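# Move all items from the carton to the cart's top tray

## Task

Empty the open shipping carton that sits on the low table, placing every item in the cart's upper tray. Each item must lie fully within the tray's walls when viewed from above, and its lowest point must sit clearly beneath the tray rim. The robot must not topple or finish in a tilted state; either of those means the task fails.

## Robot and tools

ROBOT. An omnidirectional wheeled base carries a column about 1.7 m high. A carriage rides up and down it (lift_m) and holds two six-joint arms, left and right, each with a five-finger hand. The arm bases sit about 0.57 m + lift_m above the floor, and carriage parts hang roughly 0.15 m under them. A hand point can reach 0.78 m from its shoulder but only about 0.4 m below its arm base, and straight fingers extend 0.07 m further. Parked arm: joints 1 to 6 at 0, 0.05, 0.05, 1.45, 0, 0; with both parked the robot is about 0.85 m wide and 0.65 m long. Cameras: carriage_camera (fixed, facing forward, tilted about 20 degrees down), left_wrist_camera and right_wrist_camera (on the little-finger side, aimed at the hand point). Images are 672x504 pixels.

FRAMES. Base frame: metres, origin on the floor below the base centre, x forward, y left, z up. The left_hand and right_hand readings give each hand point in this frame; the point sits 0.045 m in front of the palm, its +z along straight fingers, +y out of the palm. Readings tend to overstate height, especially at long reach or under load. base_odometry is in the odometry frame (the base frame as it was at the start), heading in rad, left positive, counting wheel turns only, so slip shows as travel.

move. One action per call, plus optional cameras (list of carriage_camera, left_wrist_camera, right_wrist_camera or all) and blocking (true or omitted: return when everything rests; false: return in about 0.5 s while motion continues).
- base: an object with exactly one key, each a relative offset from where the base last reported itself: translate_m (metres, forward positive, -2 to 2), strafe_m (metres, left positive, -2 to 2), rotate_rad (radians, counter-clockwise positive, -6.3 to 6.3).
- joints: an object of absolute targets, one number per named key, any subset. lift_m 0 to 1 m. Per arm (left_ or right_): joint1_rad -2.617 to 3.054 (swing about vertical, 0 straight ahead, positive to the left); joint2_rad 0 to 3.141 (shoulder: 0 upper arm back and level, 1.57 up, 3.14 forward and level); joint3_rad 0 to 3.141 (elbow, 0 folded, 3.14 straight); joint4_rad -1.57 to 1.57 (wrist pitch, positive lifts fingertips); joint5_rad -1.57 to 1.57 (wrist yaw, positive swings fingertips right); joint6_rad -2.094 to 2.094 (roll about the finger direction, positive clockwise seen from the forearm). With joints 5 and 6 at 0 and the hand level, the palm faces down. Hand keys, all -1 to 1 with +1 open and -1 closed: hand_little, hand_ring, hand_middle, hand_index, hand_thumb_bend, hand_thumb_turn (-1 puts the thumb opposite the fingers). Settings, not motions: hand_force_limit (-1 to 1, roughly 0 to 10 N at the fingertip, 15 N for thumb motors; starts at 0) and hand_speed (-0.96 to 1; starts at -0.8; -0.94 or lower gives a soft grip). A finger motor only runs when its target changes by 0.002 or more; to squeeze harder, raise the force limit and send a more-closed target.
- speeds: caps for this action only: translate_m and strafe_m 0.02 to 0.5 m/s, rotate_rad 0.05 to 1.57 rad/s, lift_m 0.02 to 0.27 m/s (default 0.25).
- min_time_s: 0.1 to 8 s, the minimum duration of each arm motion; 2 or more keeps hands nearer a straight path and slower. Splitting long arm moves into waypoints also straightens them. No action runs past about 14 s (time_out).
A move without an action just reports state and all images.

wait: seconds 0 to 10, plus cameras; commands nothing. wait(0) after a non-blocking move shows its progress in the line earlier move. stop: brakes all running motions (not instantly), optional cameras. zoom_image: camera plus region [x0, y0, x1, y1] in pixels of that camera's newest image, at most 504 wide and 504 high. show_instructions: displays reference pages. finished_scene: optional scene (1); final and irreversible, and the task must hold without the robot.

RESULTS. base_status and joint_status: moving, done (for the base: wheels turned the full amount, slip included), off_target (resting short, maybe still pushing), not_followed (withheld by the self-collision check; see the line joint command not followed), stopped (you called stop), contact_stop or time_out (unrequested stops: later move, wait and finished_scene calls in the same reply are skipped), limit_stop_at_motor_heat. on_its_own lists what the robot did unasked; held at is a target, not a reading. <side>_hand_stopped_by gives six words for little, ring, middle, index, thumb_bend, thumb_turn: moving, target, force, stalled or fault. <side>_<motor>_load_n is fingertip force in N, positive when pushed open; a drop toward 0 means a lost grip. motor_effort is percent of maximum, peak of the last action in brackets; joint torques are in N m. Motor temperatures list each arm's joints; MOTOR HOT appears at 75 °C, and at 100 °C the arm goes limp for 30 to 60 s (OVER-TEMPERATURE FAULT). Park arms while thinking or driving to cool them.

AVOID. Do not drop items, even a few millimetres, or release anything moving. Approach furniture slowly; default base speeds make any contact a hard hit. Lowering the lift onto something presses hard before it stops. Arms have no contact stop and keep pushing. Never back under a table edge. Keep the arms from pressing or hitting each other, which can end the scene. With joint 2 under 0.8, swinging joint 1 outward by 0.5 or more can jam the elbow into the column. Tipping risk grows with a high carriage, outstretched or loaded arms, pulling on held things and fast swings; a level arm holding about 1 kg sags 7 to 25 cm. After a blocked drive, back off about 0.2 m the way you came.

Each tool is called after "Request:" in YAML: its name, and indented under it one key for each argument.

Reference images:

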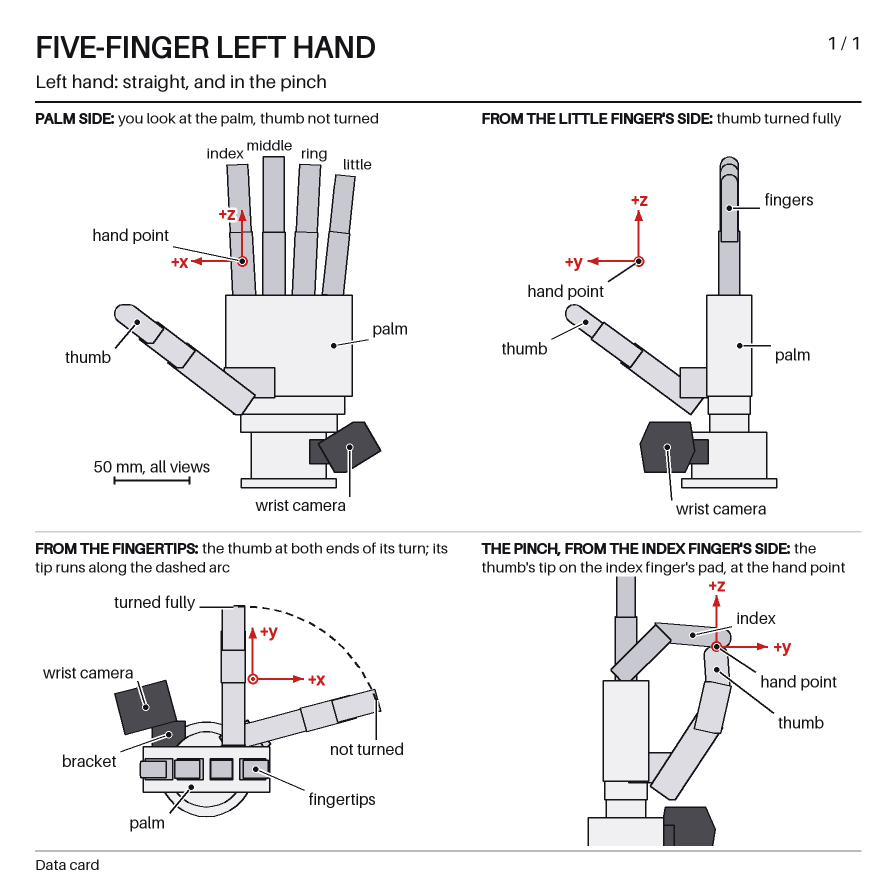

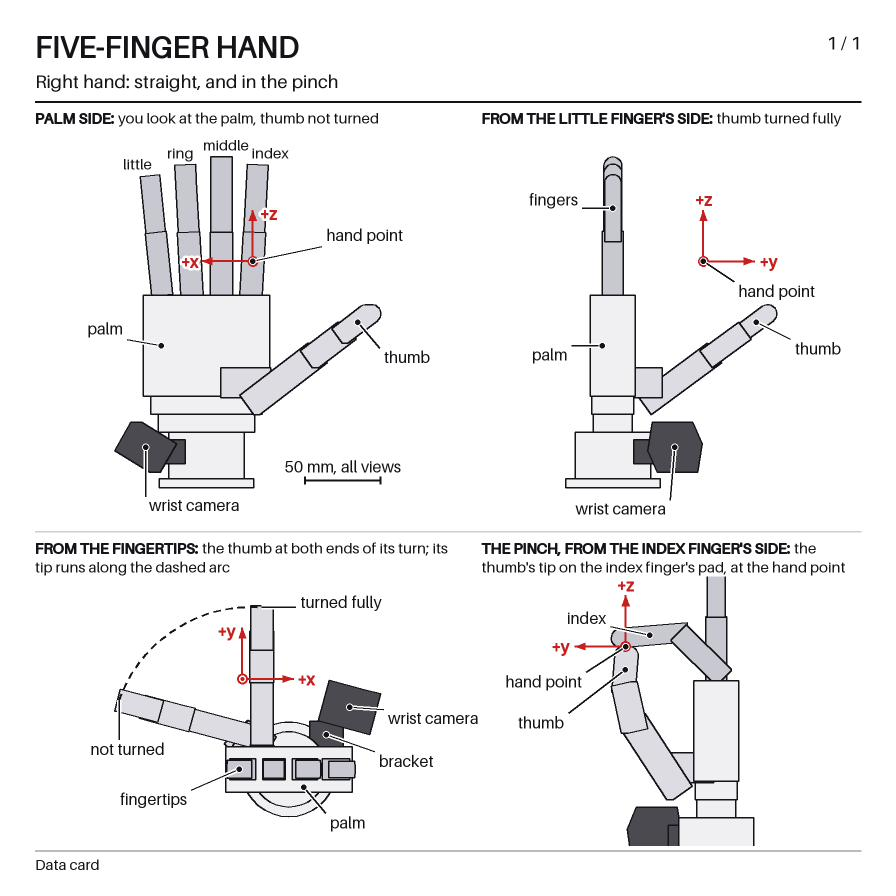

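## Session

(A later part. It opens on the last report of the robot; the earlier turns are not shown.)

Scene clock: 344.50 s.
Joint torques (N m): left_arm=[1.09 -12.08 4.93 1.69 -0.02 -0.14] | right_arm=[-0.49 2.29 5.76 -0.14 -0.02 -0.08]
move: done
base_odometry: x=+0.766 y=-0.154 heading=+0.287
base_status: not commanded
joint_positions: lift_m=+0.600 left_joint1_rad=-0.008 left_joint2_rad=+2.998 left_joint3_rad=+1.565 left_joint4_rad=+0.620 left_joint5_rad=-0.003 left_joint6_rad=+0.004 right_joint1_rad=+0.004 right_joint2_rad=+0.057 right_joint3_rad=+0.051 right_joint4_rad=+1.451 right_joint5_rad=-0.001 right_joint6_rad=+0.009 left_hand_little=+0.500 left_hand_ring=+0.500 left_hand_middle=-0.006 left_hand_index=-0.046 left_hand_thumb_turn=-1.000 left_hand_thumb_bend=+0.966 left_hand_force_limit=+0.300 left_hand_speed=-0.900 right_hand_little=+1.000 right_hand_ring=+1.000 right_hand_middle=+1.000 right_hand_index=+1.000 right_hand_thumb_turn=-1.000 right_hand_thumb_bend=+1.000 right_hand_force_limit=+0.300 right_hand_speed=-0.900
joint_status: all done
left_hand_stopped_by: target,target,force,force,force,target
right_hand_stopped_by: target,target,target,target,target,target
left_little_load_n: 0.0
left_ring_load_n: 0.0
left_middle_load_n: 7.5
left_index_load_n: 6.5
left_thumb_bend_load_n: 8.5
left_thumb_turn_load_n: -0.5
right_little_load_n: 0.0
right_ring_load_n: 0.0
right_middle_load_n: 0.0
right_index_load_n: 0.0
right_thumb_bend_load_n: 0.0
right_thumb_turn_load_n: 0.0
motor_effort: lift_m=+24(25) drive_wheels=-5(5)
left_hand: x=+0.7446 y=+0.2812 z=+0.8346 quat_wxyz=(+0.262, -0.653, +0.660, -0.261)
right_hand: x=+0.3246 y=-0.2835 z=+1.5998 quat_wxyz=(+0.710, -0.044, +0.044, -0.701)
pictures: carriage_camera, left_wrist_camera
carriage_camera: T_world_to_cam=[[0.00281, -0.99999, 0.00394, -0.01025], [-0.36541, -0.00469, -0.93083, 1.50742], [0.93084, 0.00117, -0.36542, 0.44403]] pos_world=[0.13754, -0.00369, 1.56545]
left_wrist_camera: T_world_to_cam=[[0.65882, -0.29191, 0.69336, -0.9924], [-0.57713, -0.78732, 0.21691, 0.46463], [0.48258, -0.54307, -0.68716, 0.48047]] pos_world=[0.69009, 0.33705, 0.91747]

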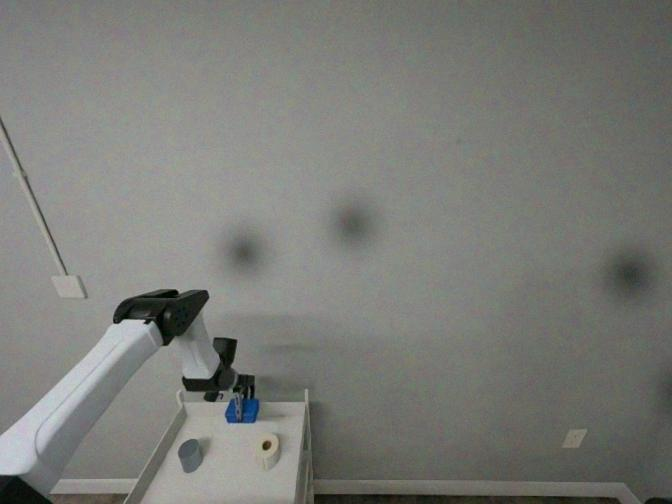

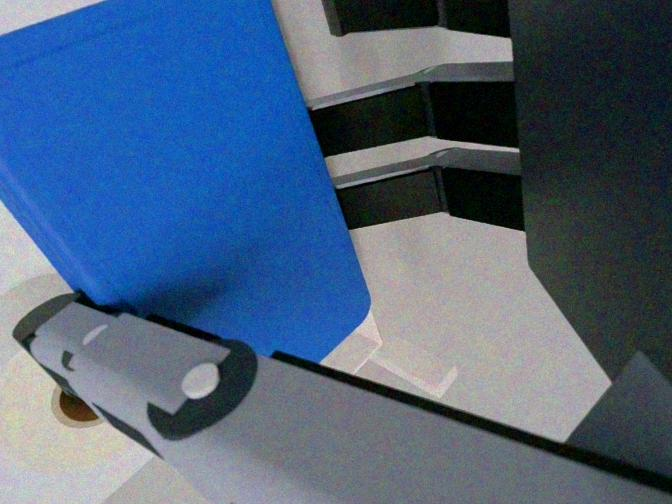

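Request:
move:
  joints: {"left_joint2_rad":3.0175,"left_joint3_rad":1.641,"left_joint4_rad":0.6235}
  min_time_s: 1

Request:
move:
  joints: {"lift_m":0.52}
  speeds: {"lift_m":0.08}
  cameras: ["left_wrist_camera","carriage_camera"]

Request:
zoom_image:
  camera: "carriage_camera"
  region: [100, 340, 350, 504]

Scene clock: 347.23 s.
Joint torques (N m): left_arm=[1.16 -12.27 5.15 1.58 -0.02 -0.14] | right_arm=[-0.43 2.19 5.75 -0.13 -0.02 -0.08]
move: done
base_odometry: x=+0.766 y=-0.154 heading=+0.287
base_status: not commanded
joint_positions: lift_m=+0.600 left_joint1_rad=-0.008 left_joint2_rad=+3.011 left_joint3_rad=+1.618 left_joint4_rad=+0.619 left_joint5_rad=-0.003 left_joint6_rad=+0.004 right_joint1_rad=+0.004 right_joint2_rad=+0.057 right_joint3_rad=+0.051 right_joint4_rad=+1.451 right_joint5_rad=-0.001 right_joint6_rad=+0.009 left_hand_little=+0.500 left_hand_ring=+0.500 left_hand_middle=-0.006 left_hand_index=-0.046 left_hand_thumb_turn=-1.000 left_hand_thumb_bend=+0.966 left_hand_force_limit=+0.300 left_hand_speed=-0.900 right_hand_little=+1.000 right_hand_ring=+1.000 right_hand_middle=+1.000 right_hand_index=+1.000 right_hand_thumb_turn=-1.000 right_hand_thumb_bend=+1.000 right_hand_force_limit=+0.300 right_hand_speed=-0.900
joint_status: all done
left_hand_stopped_by: target,target,force,force,force,target
right_hand_stopped_by: target,target,target,target,target,target
left_little_load_n: 0.0
left_ring_load_n: 0.0
left_middle_load_n: 8.0
left_index_load_n: 6.5
left_thumb_bend_load_n: 8.5
left_thumb_turn_load_n: -0.5
right_little_load_n: 0.0
right_ring_load_n: 0.0
right_middle_load_n: 0.0
right_index_load_n: 0.0
right_thumb_bend_load_n: 0.0
right_thumb_turn_load_n: 0.0
motor_effort: lift_m=+23(25) drive_wheels=-5(5)
left_hand: x=+0.7635 y=+0.2810 z=+0.8405 quat_wxyz=(+0.275, -0.648, +0.655, -0.274)
right_hand: x=+0.3246 y=-0.2835 z=+1.5998 quat_wxyz=(+0.710, -0.044, +0.044, -0.701)
pictures: none

Scene clock: 348.60 s.
Joint torques (N m): left_arm=[1.16 -12.64 4.33 1.47 0.02 -0.15] | right_arm=[-0.43 2.33 5.79 -0.15 0 -0.09]
move: done
base_odometry: x=+0.766 y=-0.154 heading=+0.287
base_status: not commanded
joint_positions: lift_m=+0.520 left_joint1_rad=-0.008 left_joint2_rad=+3.015 left_joint3_rad=+1.629 left_joint4_rad=+0.630 left_joint5_rad=-0.003 left_joint6_rad=+0.004 right_joint1_rad=+0.004 right_joint2_rad=+0.056 right_joint3_rad=+0.050 right_joint4_rad=+1.451 right_joint5_rad=-0.001 right_joint6_rad=+0.009 left_hand_little=+0.500 left_hand_ring=+0.500 left_hand_middle=-0.006 left_hand_index=-0.046 left_hand_thumb_turn=-1.000 left_hand_thumb_bend=+0.966 left_hand_force_limit=+0.300 left_hand_speed=-0.900 right_hand_little=+1.000 right_hand_ring=+1.000 right_hand_middle=+1.000 right_hand_index=+1.000 right_hand_thumb_turn=-1.000 right_hand_thumb_bend=+1.000 right_hand_force_limit=+0.300 right_hand_speed=-0.900
joint_status: all done
left_hand_stopped_by: target,target,force,force,force,target
right_hand_stopped_by: target,target,target,target,target,target
left_little_load_n: 0.0
left_ring_load_n: 2.0
left_middle_load_n: 7.5
left_index_load_n: 6.5
left_thumb_bend_load_n: 8.5
left_thumb_turn_load_n: -0.5
right_little_load_n: 0.0
right_ring_load_n: 0.0
right_middle_load_n: 0.0
right_index_load_n: 0.0
right_thumb_bend_load_n: 0.0
right_thumb_turn_load_n: 0.0
motor_effort: lift_m=+23(27) drive_wheels=-6(6)
left_hand: x=+0.7698 y=+0.2810 z=+0.7635 quat_wxyz=(+0.281, -0.646, +0.653, -0.280)
right_hand: x=+0.3246 y=-0.2835 z=+1.5197 quat_wxyz=(+0.710, -0.044, +0.044, -0.701)
pictures: carriage_camera, left_wrist_camera
carriage_camera: T_world_to_cam=[[0.00281, -0.99999, 0.00394, -0.00993], [-0.36541, -0.00469, -0.93083, 1.43304], [0.93084, 0.00117, -0.36542, 0.41483]] pos_world=[0.13754, -0.00369, 1.48555]
left_wrist_camera: T_world_to_cam=[[0.6175, -0.29159, 0.73052, -0.95637], [-0.58875, -0.78723, 0.18343, 0.52883], [0.5216, -0.54337, -0.65779, 0.367]] pos_world=[0.71049, 0.33686, 0.84305]

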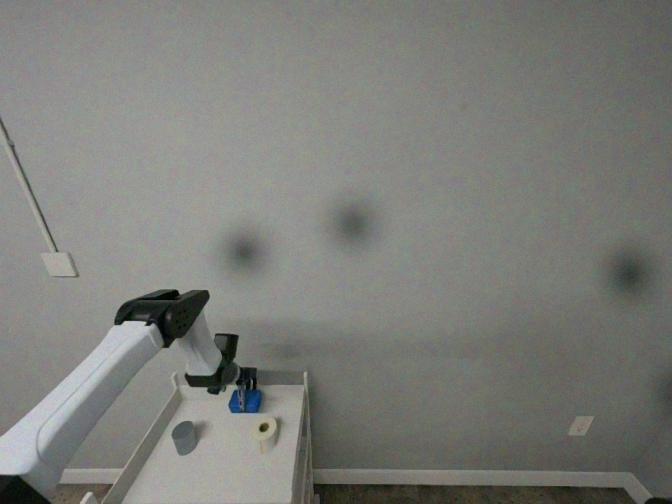

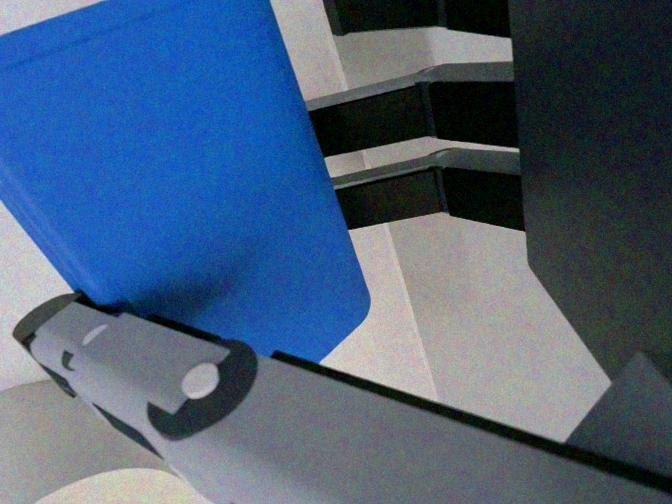

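Scaled by 2.016 from the camera's image (finer frame: 960x720).

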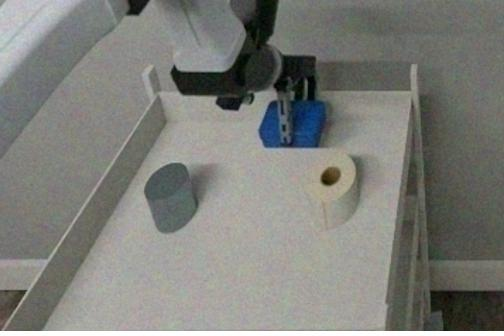

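Request:
move:
  joints: {"lift_m":0.56}
  speeds: {"lift_m":0.08}

Request:
move:
  joints: {"left_joint2_rad":3.008,"left_joint3_rad":1.608,"left_joint4_rad":0.622,"left_hand_ring":0.1,"left_hand_little":0.1,"left_hand_force_limit":-0.4,"left_hand_speed":-0.8}
  min_time_s: 1
  cameras: ["left_wrist_camera","carriage_camera"]

Scene clock: 350.33 s.
Joint torques (N m): left_arm=[1.13 -12.77 4.29 1.6 -0.01 -0.15] | right_arm=[-0.42 2.21 6.01 -0.17 -0.01 -0.08]
move: done
base_odometry: x=+0.766 y=-0.154 heading=+0.287
base_status: not commanded
joint_positions: lift_m=+0.560 left_joint1_rad=-0.008 left_joint2_rad=+3.017 left_joint3_rad=+1.630 left_joint4_rad=+0.615 left_joint5_rad=-0.003 left_joint6_rad=+0.004 right_joint1_rad=+0.004 right_joint2_rad=+0.056 right_joint3_rad=+0.050 right_joint4_rad=+1.451 right_joint5_rad=-0.001 right_joint6_rad=+0.009 left_hand_little=+0.500 left_hand_ring=+0.500 left_hand_middle=-0.006 left_hand_index=-0.046 left_hand_thumb_turn=-1.000 left_hand_thumb_bend=+0.966 left_hand_force_limit=+0.300 left_hand_speed=-0.900 right_hand_little=+1.000 right_hand_ring=+1.000 right_hand_middle=+1.000 right_hand_index=+1.000 right_hand_thumb_turn=-1.000 right_hand_thumb_bend=+1.000 right_hand_force_limit=+0.300 right_hand_speed=-0.900
joint_status: all done
left_hand_stopped_by: target,target,force,force,force,target
right_hand_stopped_by: target,target,target,target,target,target
left_little_load_n: 0.0
left_ring_load_n: 0.0
left_middle_load_n: 7.5
left_index_load_n: 6.5
left_thumb_bend_load_n: 8.5
left_thumb_turn_load_n: -0.5
right_little_load_n: 0.0
right_ring_load_n: 0.0
right_middle_load_n: 0.0
right_index_load_n: 0.0
right_thumb_bend_load_n: 0.0
right_thumb_turn_load_n: 0.0
motor_effort: lift_m=+24(32) drive_wheels=-5(5)
left_hand: x=+0.7654 y=+0.2810 z=+0.7997 quat_wxyz=(+0.275, -0.648, +0.655, -0.274)
right_hand: x=+0.3247 y=-0.2835 z=+1.5593 quat_wxyz=(+0.710, -0.045, +0.044, -0.701)
pictures: none

Scene clock: 351.63 s.
Joint torques (N m): left_arm=[1.06 -13.63 2.54 1.58 0 -0.16] | right_arm=[-0.39 2.18 5.97 -0.11 0 -0.09]
move: done
base_odometry: x=+0.766 y=-0.154 heading=+0.287
base_status: not commanded
joint_positions: lift_m=+0.560 left_joint1_rad=-0.008 left_joint2_rad=+3.017 left_joint3_rad=+1.616 left_joint4_rad=+0.615 left_joint5_rad=-0.003 left_joint6_rad=+0.004 right_joint1_rad=+0.004 right_joint2_rad=+0.056 right_joint3_rad=+0.050 right_joint4_rad=+1.452 right_joint5_rad=-0.001 right_joint6_rad=+0.009 left_hand_little=+0.100 left_hand_ring=+0.100 left_hand_middle=-0.006 left_hand_index=-0.046 left_hand_thumb_turn=-1.000 left_hand_thumb_bend=+0.966 left_hand_force_limit=-0.400 left_hand_speed=-0.800 right_hand_little=+1.000 right_hand_ring=+1.000 right_hand_middle=+1.000 right_hand_index=+1.000 right_hand_thumb_turn=-1.000 right_hand_thumb_bend=+1.000 right_hand_force_limit=+0.300 right_hand_speed=-0.900
joint_status: all done
left_hand_stopped_by: target,target,force,force,force,target
right_hand_stopped_by: target,target,target,target,target,target
left_little_load_n: 0.0
left_ring_load_n: 0.0
left_middle_load_n: 7.5
left_index_load_n: 6.5
left_thumb_bend_load_n: 8.0
left_thumb_turn_load_n: -0.5
right_little_load_n: 0.0
right_ring_load_n: 0.0
right_middle_load_n: 0.0
right_index_load_n: 0.0
right_thumb_bend_load_n: 0.0
right_thumb_turn_load_n: 0.0
motor_effort: lift_m=+24(25) drive_wheels=+3(5)
left_hand: x=+0.7591 y=+0.2811 z=+0.7963 quat_wxyz=(+0.271, -0.650, +0.657, -0.270)
right_hand: x=+0.3245 y=-0.2835 z=+1.5593 quat_wxyz=(+0.710, -0.044, +0.044, -0.701)
pictures: carriage_camera, left_wrist_camera
carriage_camera: T_world_to_cam=[[0.00281, -0.99999, 0.00394, -0.01009], [-0.36541, -0.00469, -0.93083, 1.47009], [0.93084, 0.00117, -0.36542, 0.42938]] pos_world=[0.13754, -0.00369, 1.52535]
left_wrist_camera: T_world_to_cam=[[0.63999, -0.29171, 0.71085, -0.97502], [-0.58274, -0.78726, 0.20158, 0.49757], [0.50082, -0.54325, -0.67384, 0.42276]] pos_world=[0.70224, 0.33696, 0.87766]

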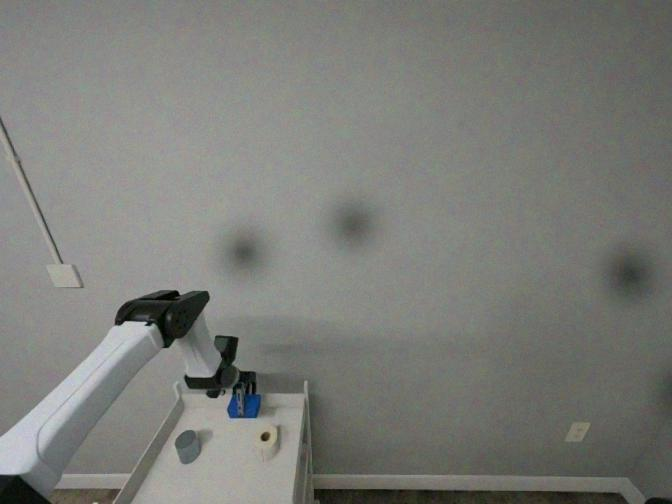

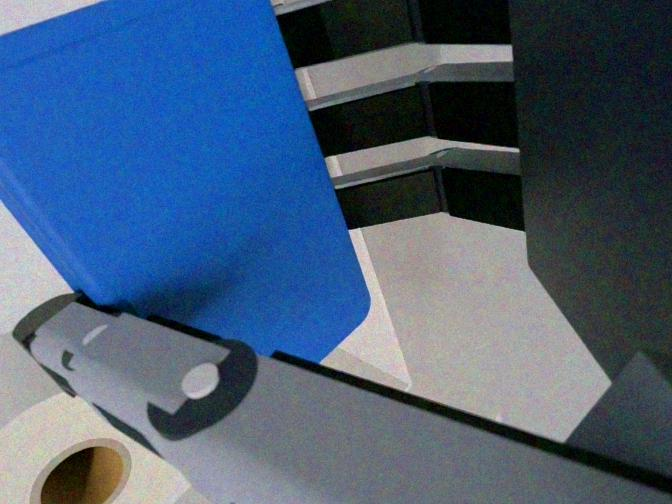

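Request:
move:
  joints: {"lift_m":0.49}
  speeds: {"lift_m":0.06}
  cameras: ["left_wrist_camera","carriage_camera"]

Request:
zoom_image:
  camera: "carriage_camera"
  region: [150, 320, 330, 480]

Scene clock: 353.90 s.
Joint torques (N m): left_arm=[1.18 -13.53 2.71 1.63 -0.01 -0.16] | right_arm=[-0.42 2.39 6.12 -0.14 -0.05 -0.07]
move: done
base_odometry: x=+0.766 y=-0.154 heading=+0.287
base_status: not commanded
joint_positions: lift_m=+0.490 left_joint1_rad=-0.008 left_joint2_rad=+3.017 left_joint3_rad=+1.614 left_joint4_rad=+0.607 left_joint5_rad=-0.003 left_joint6_rad=+0.004 right_joint1_rad=+0.004 right_joint2_rad=+0.055 right_joint3_rad=+0.049 right_joint4_rad=+1.452 right_joint5_rad=-0.001 right_joint6_rad=+0.009 left_hand_little=+0.100 left_hand_ring=+0.100 left_hand_middle=-0.006 left_hand_index=-0.046 left_hand_thumb_turn=-1.000 left_hand_thumb_bend=+0.966 left_hand_force_limit=-0.400 left_hand_speed=-0.800 right_hand_little=+1.000 right_hand_ring=+1.000 right_hand_middle=+1.000 right_hand_index=+1.000 right_hand_thumb_turn=-1.000 right_hand_thumb_bend=+1.000 right_hand_force_limit=+0.300 right_hand_speed=-0.900
joint_status: all done
left_hand_stopped_by: target,target,force,force,force,target
right_hand_stopped_by: target,target,target,target,target,target
left_little_load_n: 0.0
left_ring_load_n: 0.0
left_middle_load_n: 8.0
left_index_load_n: 6.5
left_thumb_bend_load_n: 8.5
left_thumb_turn_load_n: -0.5
right_little_load_n: 0.0
right_ring_load_n: 0.0
right_middle_load_n: 0.0
right_index_load_n: 0.0
right_thumb_bend_load_n: 0.0
right_thumb_turn_load_n: 0.0
motor_effort: lift_m=+23(27) drive_wheels=+3(5)
left_hand: x=+0.7560 y=+0.2811 z=+0.7246 quat_wxyz=(+0.267, -0.651, +0.658, -0.266)
right_hand: x=+0.3245 y=-0.2835 z=+1.4894 quat_wxyz=(+0.710, -0.044, +0.044, -0.701)
pictures: carriage_camera, left_wrist_camera
carriage_camera: T_world_to_cam=[[0.00281, -0.99999, 0.00394, -0.00982], [-0.36541, -0.00469, -0.93083, 1.40512], [0.93084, 0.00117, -0.36542, 0.40387]] pos_world=[0.13754, -0.00369, 1.45555]
left_wrist_camera: T_world_to_cam=[[0.6476, -0.29182, 0.70388, -0.92273], [-0.58054, -0.78729, 0.20772, 0.50413], [0.49354, -0.54316, -0.67926, 0.3854]] pos_world=[0.70002, 0.33696, 0.80656]

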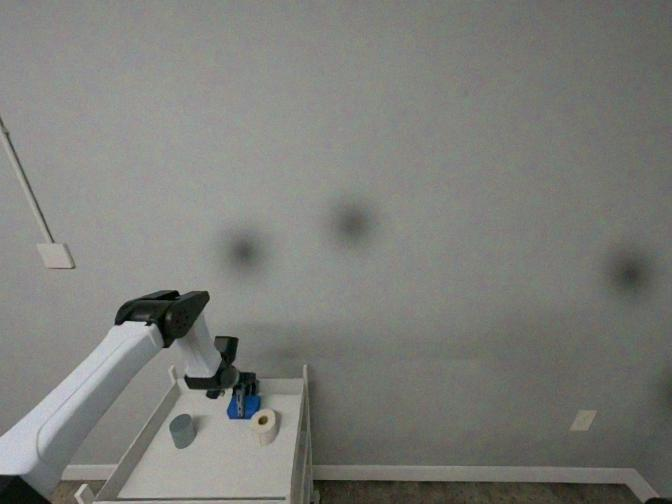

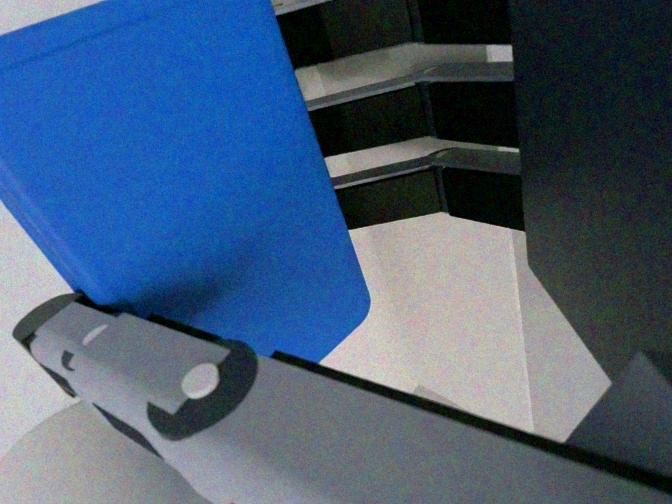

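Scaled by 2.800 from the camera's image (finer frame: 960x720).

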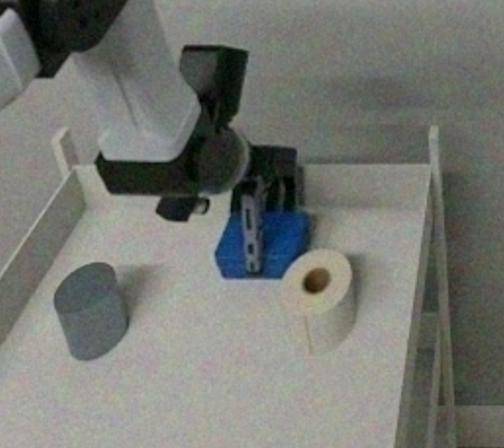

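Request:
move:
  joints: {"lift_m":0.48}
  speeds: {"lift_m":0.02}

Request:
move:
  joints: {"lift_m":0.476}
  speeds: {"lift_m":0.02}
  cameras: ["left_wrist_camera"]

Scene clock: 355.10 s.
Joint torques (N m): left_arm=[1.11 -13.61 2.76 1.64 0 -0.16] | right_arm=[-0.39 2.33 5.93 -0.12 -0.02 -0.1]
move: done
base_odometry: x=+0.766 y=-0.154 heading=+0.287
base_status: not commanded
joint_positions: lift_m=+0.480 left_joint1_rad=-0.008 left_joint2_rad=+3.017 left_joint3_rad=+1.614 left_joint4_rad=+0.607 left_joint5_rad=-0.003 left_joint6_rad=+0.004 right_joint1_rad=+0.004 right_joint2_rad=+0.055 right_joint3_rad=+0.049 right_joint4_rad=+1.452 right_joint5_rad=-0.001 right_joint6_rad=+0.009 left_hand_little=+0.100 left_hand_ring=+0.100 left_hand_middle=-0.006 left_hand_index=-0.046 left_hand_thumb_turn=-1.000 left_hand_thumb_bend=+0.966 left_hand_force_limit=-0.400 left_hand_speed=-0.800 right_hand_little=+1.000 right_hand_ring=+1.000 right_hand_middle=+1.000 right_hand_index=+1.000 right_hand_thumb_turn=-1.000 right_hand_thumb_bend=+1.000 right_hand_force_limit=+0.300 right_hand_speed=-0.900
joint_status: all done
left_hand_stopped_by: target,target,force,force,force,target
right_hand_stopped_by: target,target,target,target,target,target
left_little_load_n: 0.0
left_ring_load_n: 0.0
left_middle_load_n: 7.5
left_index_load_n: 6.5
left_thumb_bend_load_n: 8.5
left_thumb_turn_load_n: -0.5
right_little_load_n: 0.0
right_ring_load_n: 0.0
right_middle_load_n: 0.0
right_index_load_n: 0.0
right_thumb_bend_load_n: 0.0
right_thumb_turn_load_n: 0.0
motor_effort: lift_m=+21(23) drive_wheels=+3(5)
left_hand: x=+0.7561 y=+0.2811 z=+0.7148 quat_wxyz=(+0.267, -0.651, +0.658, -0.266)
right_hand: x=+0.3245 y=-0.2835 z=+1.4795 quat_wxyz=(+0.710, -0.044, +0.044, -0.701)
pictures: none

Scene clock: 355.57 s.
Joint torques (N m): left_arm=[1.1 -13.55 2.73 1.64 -0.01 -0.15] | right_arm=[-0.49 2.25 5.9 -0.13 0 -0.07]
move: done
base_odometry: x=+0.766 y=-0.154 heading=+0.287
base_status: not commanded
joint_positions: lift_m=+0.476 left_joint1_rad=-0.008 left_joint2_rad=+3.017 left_joint3_rad=+1.614 left_joint4_rad=+0.608 left_joint5_rad=-0.003 left_joint6_rad=+0.004 right_joint1_rad=+0.004 right_joint2_rad=+0.055 right_joint3_rad=+0.049 right_joint4_rad=+1.452 right_joint5_rad=-0.001 right_joint6_rad=+0.009 left_hand_little=+0.100 left_hand_ring=+0.100 left_hand_middle=-0.006 left_hand_index=-0.046 left_hand_thumb_turn=-1.000 left_hand_thumb_bend=+0.966 left_hand_force_limit=-0.400 left_hand_speed=-0.800 right_hand_little=+1.000 right_hand_ring=+1.000 right_hand_middle=+1.000 right_hand_index=+1.000 right_hand_thumb_turn=-1.000 right_hand_thumb_bend=+1.000 right_hand_force_limit=+0.300 right_hand_speed=-0.900
joint_status: all done
left_hand_stopped_by: target,target,force,force,force,target
right_hand_stopped_by: target,target,target,target,target,target
left_little_load_n: 0.0
left_ring_load_n: 0.0
left_middle_load_n: 7.5
left_index_load_n: 6.5
left_thumb_bend_load_n: 8.0
left_thumb_turn_load_n: -0.5
right_little_load_n: 0.0
right_ring_load_n: 0.0
right_middle_load_n: 0.0
right_index_load_n: 0.0
right_thumb_bend_load_n: -0.5
right_thumb_turn_load_n: 0.0
motor_effort: lift_m=+21(22) drive_wheels=+3(4)
left_hand: x=+0.7563 y=+0.2811 z=+0.7110 quat_wxyz=(+0.268, -0.651, +0.658, -0.267)
right_hand: x=+0.3244 y=-0.2835 z=+1.4756 quat_wxyz=(+0.710, -0.044, +0.044, -0.701)
left_wrist_camera: T_world_to_cam=[[0.64652, -0.29183, 0.70487, -0.91331], [-0.58088, -0.78727, 0.20685, 0.50808], [0.49456, -0.54318, -0.6785, 0.37464]] pos_world=[0.70032, 0.33696, 0.79286]

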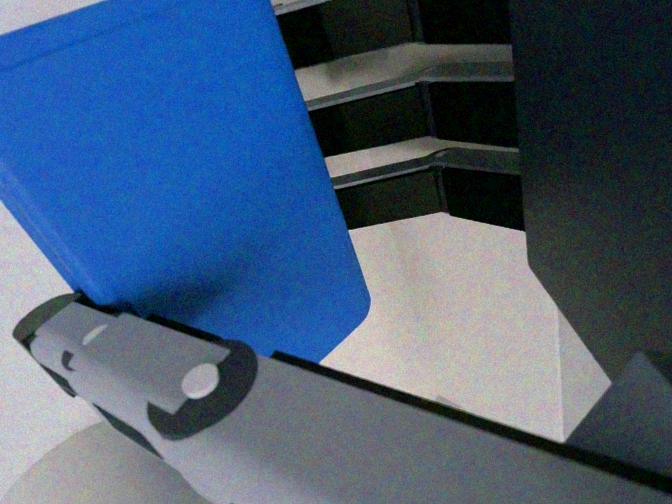

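Request:
move:
  joints: {"lift_m":0.473}
  speeds: {"lift_m":0.02}

Request:
move:
  joints: {"lift_m":0.47}
  speeds: {"lift_m":0.02}
  cameras: ["carriage_camera"]

Request:
zoom_image:
  camera: "carriage_camera"
  region: [180, 350, 300, 470]

Scene clock: 356.70 s.
Joint torques (N m): left_arm=[1.13 -13.61 2.7 1.65 -0.04 -0.15] | right_arm=[-0.54 2.5 5.94 -0.13 0.02 -0.07]
move: done
base_odometry: x=+0.766 y=-0.154 heading=+0.287
base_status: not commanded
joint_positions: lift_m=+0.473 left_joint1_rad=-0.008 left_joint2_rad=+3.017 left_joint3_rad=+1.614 left_joint4_rad=+0.609 left_joint5_rad=-0.002 left_joint6_rad=+0.004 right_joint1_rad=+0.004 right_joint2_rad=+0.055 right_joint3_rad=+0.048 right_joint4_rad=+1.452 right_joint5_rad=-0.001 right_joint6_rad=+0.009 left_hand_little=+0.100 left_hand_ring=+0.100 left_hand_middle=-0.006 left_hand_index=-0.046 left_hand_thumb_turn=-1.000 left_hand_thumb_bend=+0.966 left_hand_force_limit=-0.400 left_hand_speed=-0.800 right_hand_little=+1.000 right_hand_ring=+1.000 right_hand_middle=+1.000 right_hand_index=+1.000 right_hand_thumb_turn=-1.000 right_hand_thumb_bend=+1.000 right_hand_force_limit=+0.300 right_hand_speed=-0.900
joint_status: all done
left_hand_stopped_by: target,target,force,force,force,target
right_hand_stopped_by: target,target,target,target,target,target
left_little_load_n: 0.0
left_ring_load_n: 0.0
left_middle_load_n: 7.0
left_index_load_n: 6.0
left_thumb_bend_load_n: 8.5
left_thumb_turn_load_n: -0.5
right_little_load_n: 0.0
right_ring_load_n: 0.0
right_middle_load_n: 0.0
right_index_load_n: 0.0
right_thumb_bend_load_n: 0.0
right_thumb_turn_load_n: 0.0
motor_effort: lift_m=+21(22) drive_wheels=+3(4)
left_hand: x=+0.7565 y=+0.2809 z=+0.7082 quat_wxyz=(+0.268, -0.651, +0.658, -0.267)
right_hand: x=+0.3248 y=-0.2835 z=+1.4722 quat_wxyz=(+0.710, -0.045, +0.044, -0.701)
pictures: none

Scene clock: 357.13 s.
Joint torques (N m): left_arm=[1.22 -13.52 2.7 1.61 -0.05 -0.13] | right_arm=[-0.44 2.26 6.2 -0.09 -0.02 -0.09]
move: done
base_odometry: x=+0.766 y=-0.154 heading=+0.287
base_status: not commanded
joint_positions: lift_m=+0.470 left_joint1_rad=-0.008 left_joint2_rad=+3.017 left_joint3_rad=+1.614 left_joint4_rad=+0.610 left_joint5_rad=+0.000 left_joint6_rad=+0.003 right_joint1_rad=+0.004 right_joint2_rad=+0.055 right_joint3_rad=+0.047 right_joint4_rad=+1.452 right_joint5_rad=-0.001 right_joint6_rad=+0.009 left_hand_little=+0.100 left_hand_ring=+0.100 left_hand_middle=-0.006 left_hand_index=-0.046 left_hand_thumb_turn=-1.000 left_hand_thumb_bend=+0.966 left_hand_force_limit=-0.400 left_hand_speed=-0.800 right_hand_little=+1.000 right_hand_ring=+1.000 right_hand_middle=+1.000 right_hand_index=+1.000 right_hand_thumb_turn=-1.000 right_hand_thumb_bend=+1.000 right_hand_force_limit=+0.300 right_hand_speed=-0.900
joint_status: all done
left_hand_stopped_by: target,target,force,force,force,target
right_hand_stopped_by: target,target,target,target,target,target
left_little_load_n: 0.0
left_ring_load_n: 0.0
left_middle_load_n: 5.0
left_index_load_n: 4.5
left_thumb_bend_load_n: 8.5
left_thumb_turn_load_n: 0.0
right_little_load_n: 0.0
right_ring_load_n: 0.0
right_middle_load_n: 0.0
right_index_load_n: 0.0
right_thumb_bend_load_n: 0.0
right_thumb_turn_load_n: 0.0
motor_effort: lift_m=+21(25) drive_wheels=+3(4)
left_hand: x=+0.7570 y=+0.2804 z=+0.7059 quat_wxyz=(+0.267, -0.651, +0.658, -0.269)
right_hand: x=+0.3250 y=-0.2835 z=+1.4690 quat_wxyz=(+0.710, -0.045, +0.045, -0.701)
carriage_camera: T_world_to_cam=[[0.00281, -0.99999, 0.00394, -0.00974], [-0.36541, -0.00469, -0.93083, 1.38669], [0.93084, 0.00117, -0.36542, 0.39663]] pos_world=[0.13754, -0.00369, 1.43575]

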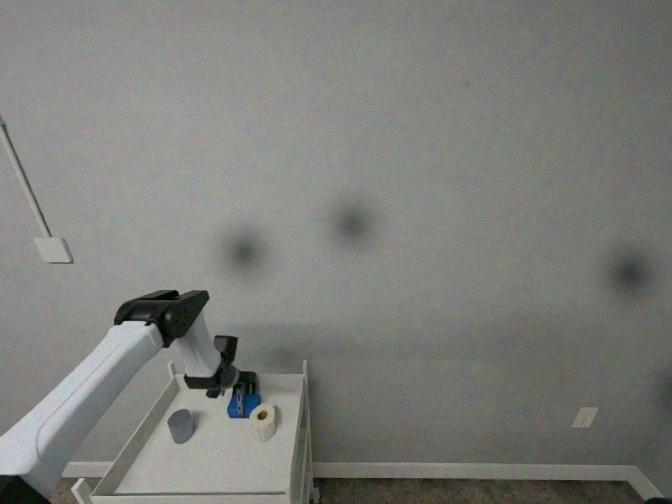

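Scaled by 4.200 from the camera's image (finer frame: 960x720).

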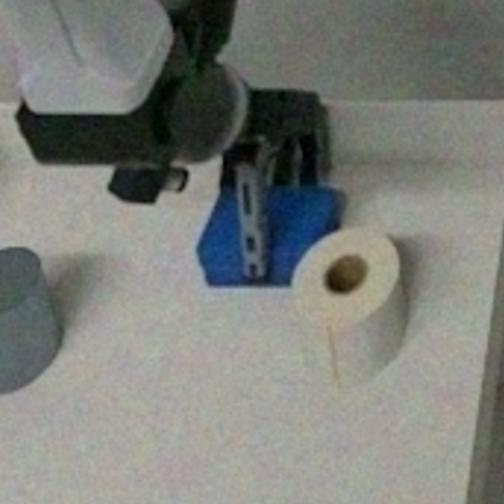

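Request:
move:
  joints: {"left_hand_thumb_bend":1.0,"left_hand_speed":-0.9}

Request:
move:
  joints: {"left_hand_index":0.25,"left_hand_middle":0.25}
  cameras: ["left_wrist_camera"]

Scene clock: 358.40 s.
Joint torques (N m): left_arm=[1.1 -13.63 2.71 1.64 -0.04 -0.13] | right_arm=[-0.51 2.32 6.11 -0.13 -0.02 -0.09]
move: done
base_odometry: x=+0.766 y=-0.154 heading=+0.287
base_status: not commanded
joint_positions: lift_m=+0.470 left_joint1_rad=-0.008 left_joint2_rad=+3.017 left_joint3_rad=+1.614 left_joint4_rad=+0.610 left_joint5_rad=+0.000 left_joint6_rad=+0.003 right_joint1_rad=+0.004 right_joint2_rad=+0.055 right_joint3_rad=+0.047 right_joint4_rad=+1.452 right_joint5_rad=-0.001 right_joint6_rad=+0.009 left_hand_little=+0.100 left_hand_ring=+0.100 left_hand_middle=-0.006 left_hand_index=-0.046 left_hand_thumb_turn=-1.000 left_hand_thumb_bend=+1.000 left_hand_force_limit=-0.400 left_hand_speed=-0.900 right_hand_little=+1.000 right_hand_ring=+1.000 right_hand_middle=+1.000 right_hand_index=+1.000 right_hand_thumb_turn=-1.000 right_hand_thumb_bend=+1.000 right_hand_force_limit=+0.300 right_hand_speed=-0.900
joint_status: all done
left_hand_stopped_by: target,target,force,force,target,target
right_hand_stopped_by: target,target,target,target,target,target
left_little_load_n: 0.0
left_ring_load_n: 0.0
left_middle_load_n: 5.0
left_index_load_n: 4.5
left_thumb_bend_load_n: 1.0
left_thumb_turn_load_n: 0.0
right_little_load_n: 0.0
right_ring_load_n: 0.0
right_middle_load_n: 0.0
right_index_load_n: 0.0
right_thumb_bend_load_n: 0.0
right_thumb_turn_load_n: 0.0
motor_effort: lift_m=+21(22) drive_wheels=+3(4)
left_hand: x=+0.7570 y=+0.2804 z=+0.7059 quat_wxyz=(+0.267, -0.651, +0.658, -0.269)
right_hand: x=+0.3250 y=-0.2835 z=+1.4690 quat_wxyz=(+0.710, -0.045, +0.045, -0.701)
pictures: none

Scene clock: 359.93 s.
Joint torques (N m): left_arm=[1.13 -13.59 2.71 1.61 -0.03 -0.15] | right_arm=[-0.42 2.32 5.97 -0.13 -0.01 -0.08]
move: done
base_odometry: x=+0.766 y=-0.154 heading=+0.287
base_status: not commanded
joint_positions: lift_m=+0.470 left_joint1_rad=-0.008 left_joint2_rad=+3.017 left_joint3_rad=+1.614 left_joint4_rad=+0.611 left_joint5_rad=+0.000 left_joint6_rad=+0.003 right_joint1_rad=+0.004 right_joint2_rad=+0.055 right_joint3_rad=+0.047 right_joint4_rad=+1.452 right_joint5_rad=-0.001 right_joint6_rad=+0.009 left_hand_little=+0.100 left_hand_ring=+0.100 left_hand_middle=+0.250 left_hand_index=+0.250 left_hand_thumb_turn=-1.000 left_hand_thumb_bend=+1.000 left_hand_force_limit=-0.400 left_hand_speed=-0.900 right_hand_little=+1.000 right_hand_ring=+1.000 right_hand_middle=+1.000 right_hand_index=+1.000 right_hand_thumb_turn=-1.000 right_hand_thumb_bend=+1.000 right_hand_force_limit=+0.300 right_hand_speed=-0.900
joint_status: all done
left_hand_stopped_by: target,target,target,target,target,target
right_hand_stopped_by: target,target,target,target,target,target
left_little_load_n: 0.0
left_ring_load_n: 0.0
left_middle_load_n: 0.0
left_index_load_n: -0.5
left_thumb_bend_load_n: 0.0
left_thumb_turn_load_n: 0.0
right_little_load_n: 0.0
right_ring_load_n: 0.0
right_middle_load_n: 0.0
right_index_load_n: 0.0
right_thumb_bend_load_n: 0.0
right_thumb_turn_load_n: 0.0
motor_effort: lift_m=+21(22) drive_wheels=+4(4)
left_hand: x=+0.7573 y=+0.2804 z=+0.7060 quat_wxyz=(+0.268, -0.650, +0.658, -0.269)
right_hand: x=+0.3250 y=-0.2835 z=+1.4690 quat_wxyz=(+0.710, -0.045, +0.045, -0.701)
left_wrist_camera: T_world_to_cam=[[0.6433, -0.29089, 0.7082, -0.91082], [-0.58312, -0.78557, 0.20701, 0.51013], [0.49612, -0.54614, -0.67498, 0.3676]] pos_world=[0.70102, 0.33655, 0.78757]

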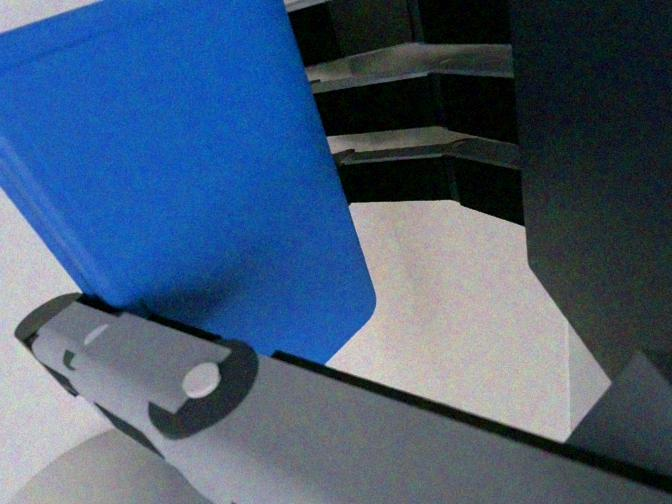

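Request:
move:
  joints: {"left_hand_index":0.35,"left_hand_middle":0.35,"left_hand_ring":0.35,"left_hand_little":0.35}

Request:
move:
  joints: {"lift_m":0.5}
  speeds: {"lift_m":0.03}
  cameras: ["left_wrist_camera"]

Scene clock: 361.63 s.
Joint torques (N m): left_arm=[1.13 -13.35 3.08 1.66 -0.05 -0.14] | right_arm=[-0.5 2.32 6.02 -0.16 -0.02 -0.09]
move: done
base_odometry: x=+0.766 y=-0.154 heading=+0.287
base_status: not commanded
joint_positions: lift_m=+0.470 left_joint1_rad=-0.008 left_joint2_rad=+3.015 left_joint3_rad=+1.610 left_joint4_rad=+0.605 left_joint5_rad=+0.001 left_joint6_rad=+0.003 right_joint1_rad=+0.004 right_joint2_rad=+0.055 right_joint3_rad=+0.047 right_joint4_rad=+1.452 right_joint5_rad=-0.001 right_joint6_rad=+0.009 left_hand_little=+0.350 left_hand_ring=+0.350 left_hand_middle=+0.332 left_hand_index=+0.350 left_hand_thumb_turn=-1.000 left_hand_thumb_bend=+1.000 left_hand_force_limit=-0.400 left_hand_speed=-0.900 right_hand_little=+1.000 right_hand_ring=+1.000 right_hand_middle=+1.000 right_hand_index=+1.000 right_hand_thumb_turn=-1.000 right_hand_thumb_bend=+1.000 right_hand_force_limit=+0.300 right_hand_speed=-0.900
joint_status: all done
left_hand_stopped_by: target,target,stalled,target,target,target
right_hand_stopped_by: target,target,target,target,target,target
left_little_load_n: 0.0
left_ring_load_n: 0.0
left_middle_load_n: -16.5
left_index_load_n: 0.0
left_thumb_bend_load_n: 0.5
left_thumb_turn_load_n: 0.0
right_little_load_n: 0.0
right_ring_load_n: 0.0
right_middle_load_n: -0.5
right_index_load_n: 0.0
right_thumb_bend_load_n: 0.0
right_thumb_turn_load_n: 0.0
motor_effort: lift_m=+21(22) drive_wheels=+4(4)
left_hand: x=+0.7546 y=+0.2802 z=+0.7049 quat_wxyz=(+0.265, -0.651, +0.659, -0.267)
right_hand: x=+0.3250 y=-0.2835 z=+1.4690 quat_wxyz=(+0.710, -0.045, +0.045, -0.701)
pictures: none

Scene clock: 363.00 s.
Joint torques (N m): left_arm=[1.17 -13.45 3 1.6 -0.07 -0.14] | right_arm=[-0.49 2.35 6.06 -0.11 0.04 -0.09]
move: done
base_odometry: x=+0.766 y=-0.154 heading=+0.287
base_status: not commanded
joint_positions: lift_m=+0.500 left_joint1_rad=-0.008 left_joint2_rad=+3.015 left_joint3_rad=+1.610 left_joint4_rad=+0.612 left_joint5_rad=+0.001 left_joint6_rad=+0.003 right_joint1_rad=+0.004 right_joint2_rad=+0.055 right_joint3_rad=+0.047 right_joint4_rad=+1.452 right_joint5_rad=-0.001 right_joint6_rad=+0.009 left_hand_little=+0.350 left_hand_ring=+0.350 left_hand_middle=+0.334 left_hand_index=+0.350 left_hand_thumb_turn=-1.000 left_hand_thumb_bend=+1.000 left_hand_force_limit=-0.400 left_hand_speed=-0.900 right_hand_little=+1.000 right_hand_ring=+1.000 right_hand_middle=+1.000 right_hand_index=+1.000 right_hand_thumb_turn=-1.000 right_hand_thumb_bend=+1.000 right_hand_force_limit=+0.300 right_hand_speed=-0.900
joint_status: all done
left_hand_stopped_by: target,target,stalled,target,target,target
right_hand_stopped_by: target,target,target,target,target,target
left_little_load_n: 0.0
left_ring_load_n: 0.0
left_middle_load_n: 0.0
left_index_load_n: 0.0
left_thumb_bend_load_n: 0.0
left_thumb_turn_load_n: 0.0
right_little_load_n: 0.0
right_ring_load_n: 0.0
right_middle_load_n: 0.0
right_index_load_n: 0.0
right_thumb_bend_load_n: 0.0
right_thumb_turn_load_n: 0.0
motor_effort: lift_m=+25(30) drive_wheels=+4(4)
left_hand: x=+0.7562 y=+0.2802 z=+0.7354 quat_wxyz=(+0.267, -0.651, +0.658, -0.269)
right_hand: x=+0.3250 y=-0.2835 z=+1.4985 quat_wxyz=(+0.710, -0.045, +0.045, -0.701)
left_wrist_camera: T_world_to_cam=[[0.64449, -0.29083, 0.70714, -0.93105], [-0.58314, -0.78515, 0.20856, 0.50212], [0.49456, -0.54678, -0.67561, 0.38972]] pos_world=[0.70012, 0.33655, 0.81697]

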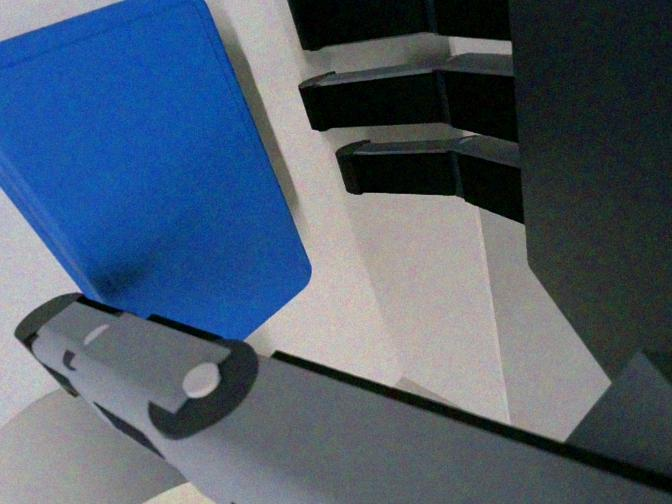

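Request:
move:
  joints: {"lift_m":0.62}
  speeds: {"lift_m":0.08}
  cameras: ["left_wrist_camera","carriage_camera"]

Request:
zoom_image:
  camera: "carriage_camera"
  region: [120, 360, 340, 504]

Scene clock: 365.23 s.
Joint torques (N m): left_arm=[1.16 -13.42 3.12 1.56 -0.05 -0.16] | right_arm=[-0.49 2.35 6.19 -0.14 0.03 -0.09]
move: done
base_odometry: x=+0.766 y=-0.154 heading=+0.287
base_status: not commanded
joint_positions: lift_m=+0.620 left_joint1_rad=-0.008 left_joint2_rad=+3.016 left_joint3_rad=+1.610 left_joint4_rad=+0.616 left_joint5_rad=+0.001 left_joint6_rad=+0.003 right_joint1_rad=+0.004 right_joint2_rad=+0.055 right_joint3_rad=+0.047 right_joint4_rad=+1.452 right_joint5_rad=-0.001 right_joint6_rad=+0.009 left_hand_little=+0.350 left_hand_ring=+0.350 left_hand_middle=+0.334 left_hand_index=+0.350 left_hand_thumb_turn=-1.000 left_hand_thumb_bend=+1.000 left_hand_force_limit=-0.400 left_hand_speed=-0.900 right_hand_little=+1.000 right_hand_ring=+1.000 right_hand_middle=+1.000 right_hand_index=+1.000 right_hand_thumb_turn=-1.000 right_hand_thumb_bend=+1.000 right_hand_force_limit=+0.300 right_hand_speed=-0.900
joint_status: all done
left_hand_stopped_by: target,target,stalled,target,target,target
right_hand_stopped_by: target,target,target,target,target,target
left_little_load_n: 0.0
left_ring_load_n: 0.0
left_middle_load_n: 0.0
left_index_load_n: 0.0
left_thumb_bend_load_n: 0.0
left_thumb_turn_load_n: 0.0
right_little_load_n: 0.0
right_ring_load_n: 0.0
right_middle_load_n: 0.0
right_index_load_n: 0.0
right_thumb_bend_load_n: 0.0
right_thumb_turn_load_n: 0.0
motor_effort: lift_m=+23(31) drive_wheels=+4(4)
left_hand: x=+0.7568 y=+0.2802 z=+0.8557 quat_wxyz=(+0.268, -0.650, +0.658, -0.270)
right_hand: x=+0.3251 y=-0.2835 z=+1.6185 quat_wxyz=(+0.710, -0.045, +0.045, -0.701)
pictures: carriage_camera, left_wrist_camera
carriage_camera: T_world_to_cam=[[0.00281, -0.99999, 0.00394, -0.01033], [-0.36541, -0.00469, -0.93083, 1.52594], [0.93084, 0.00117, -0.36542, 0.4513]] pos_world=[0.13754, -0.00369, 1.58535]
left_wrist_camera: T_world_to_cam=[[0.64207, -0.29078, 0.70936, -1.01658], [-0.58379, -0.78519, 0.20655, 0.4796], [0.49692, -0.54674, -0.6739, 0.46744]] pos_world=[0.70043, 0.33655, 0.93707]

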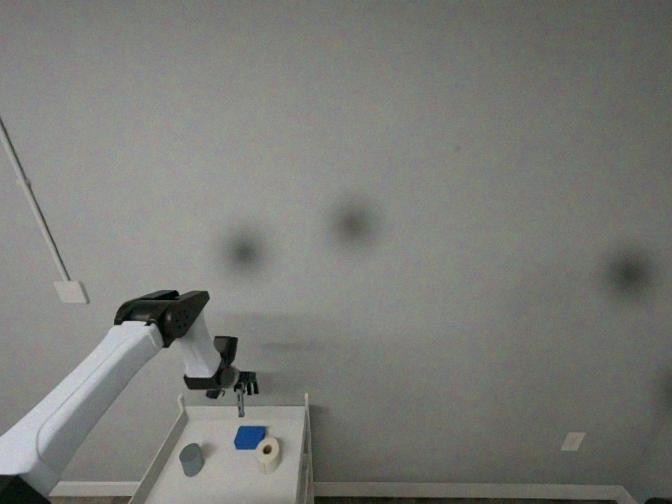

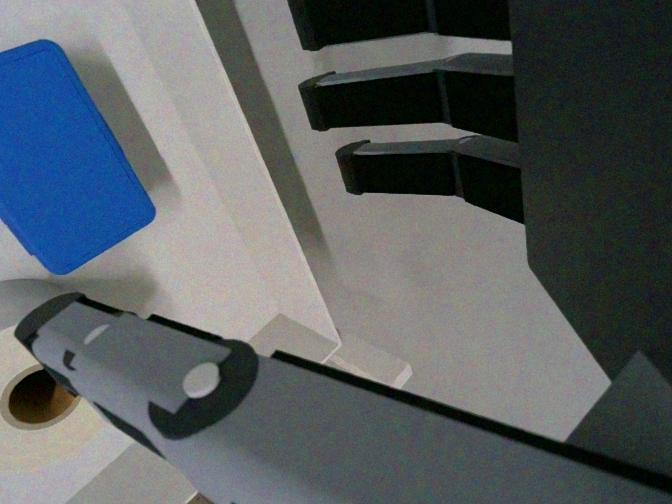

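Scaled by 2.291 from the camera's image (finer frame: 960x720).

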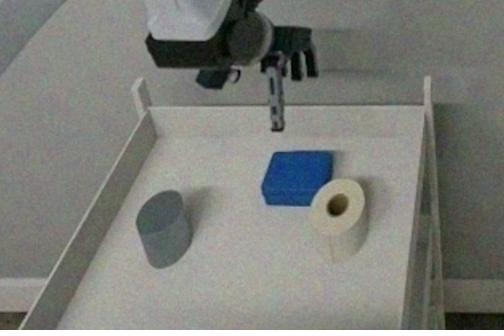

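Request:
move:
  joints: {"left_joint2_rad":1.0,"left_joint3_rad":0.8,"left_joint4_rad":-0.2}
  min_time_s: 3
  cameras: ["carriage_camera"]

Request:
zoom_image:
  camera: "carriage_camera"
  region: [100, 360, 340, 504]

Scene clock: 368.73 s.
Joint torques (N m): left_arm=[1.02 -4 5.2 1.9 -0.02 -0.14] | right_arm=[-0.47 2.29 6.06 -0.19 -0.01 -0.09]
move: done
base_odometry: x=+0.766 y=-0.154 heading=+0.287
base_status: not commanded
joint_positions: lift_m=+0.620 left_joint1_rad=-0.008 left_joint2_rad=+1.012 left_joint3_rad=+0.813 left_joint4_rad=-0.198 left_joint5_rad=+0.001 left_joint6_rad=+0.003 right_joint1_rad=+0.004 right_joint2_rad=+0.055 right_joint3_rad=+0.047 right_joint4_rad=+1.452 right_joint5_rad=-0.001 right_joint6_rad=+0.009 left_hand_little=+0.350 left_hand_ring=+0.350 left_hand_middle=+0.334 left_hand_index=+0.350 left_hand_thumb_turn=-1.000 left_hand_thumb_bend=+1.000 left_hand_force_limit=-0.400 left_hand_speed=-0.900 right_hand_little=+1.000 right_hand_ring=+1.000 right_hand_middle=+1.000 right_hand_index=+1.000 right_hand_thumb_turn=-1.000 right_hand_thumb_bend=+1.000 right_hand_force_limit=+0.300 right_hand_speed=-0.900
joint_status: all done
left_hand_stopped_by: target,target,stalled,target,target,target
right_hand_stopped_by: target,target,target,target,target,target
left_little_load_n: 0.0
left_ring_load_n: 0.0
left_middle_load_n: 0.0
left_index_load_n: 0.0
left_thumb_bend_load_n: 0.0
left_thumb_turn_load_n: 0.0
right_little_load_n: 0.0
right_ring_load_n: 0.0
right_middle_load_n: 0.0
right_index_load_n: 0.0
right_thumb_bend_load_n: 0.0
right_thumb_turn_load_n: 0.0
motor_effort: lift_m=+24(25) drive_wheels=+3(5)
left_hand: x=+0.5857 y=+0.2816 z=+1.3621 quat_wxyz=(+0.390, -0.585, +0.592, -0.393)
right_hand: x=+0.3251 y=-0.2835 z=+1.6185 quat_wxyz=(+0.710, -0.045, +0.045, -0.701)
carriage_camera: T_world_to_cam=[[0.00281, -0.99999, 0.00394, -0.01033], [-0.36541, -0.00469, -0.93083, 1.52594], [0.93084, 0.00117, -0.36542, 0.4513]] pos_world=[0.13754, -0.00369, 1.58535]

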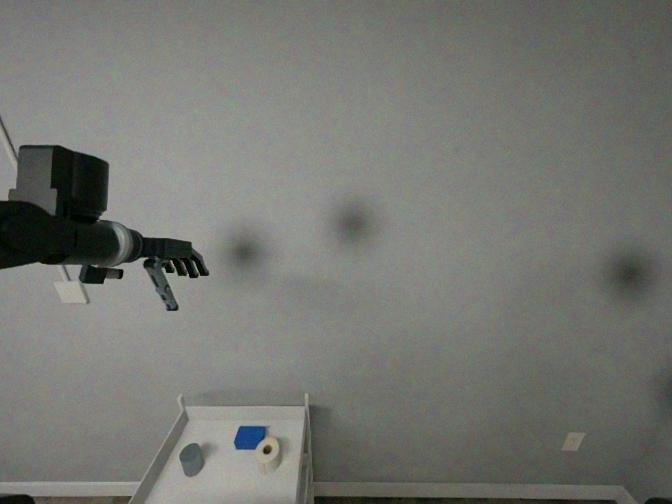

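Scaled by 2.100 from the camera's image (finer frame: 960x720).

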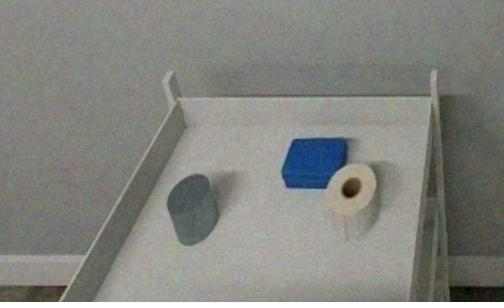

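Request:
finished_scene:

The scene is finished: the task was done.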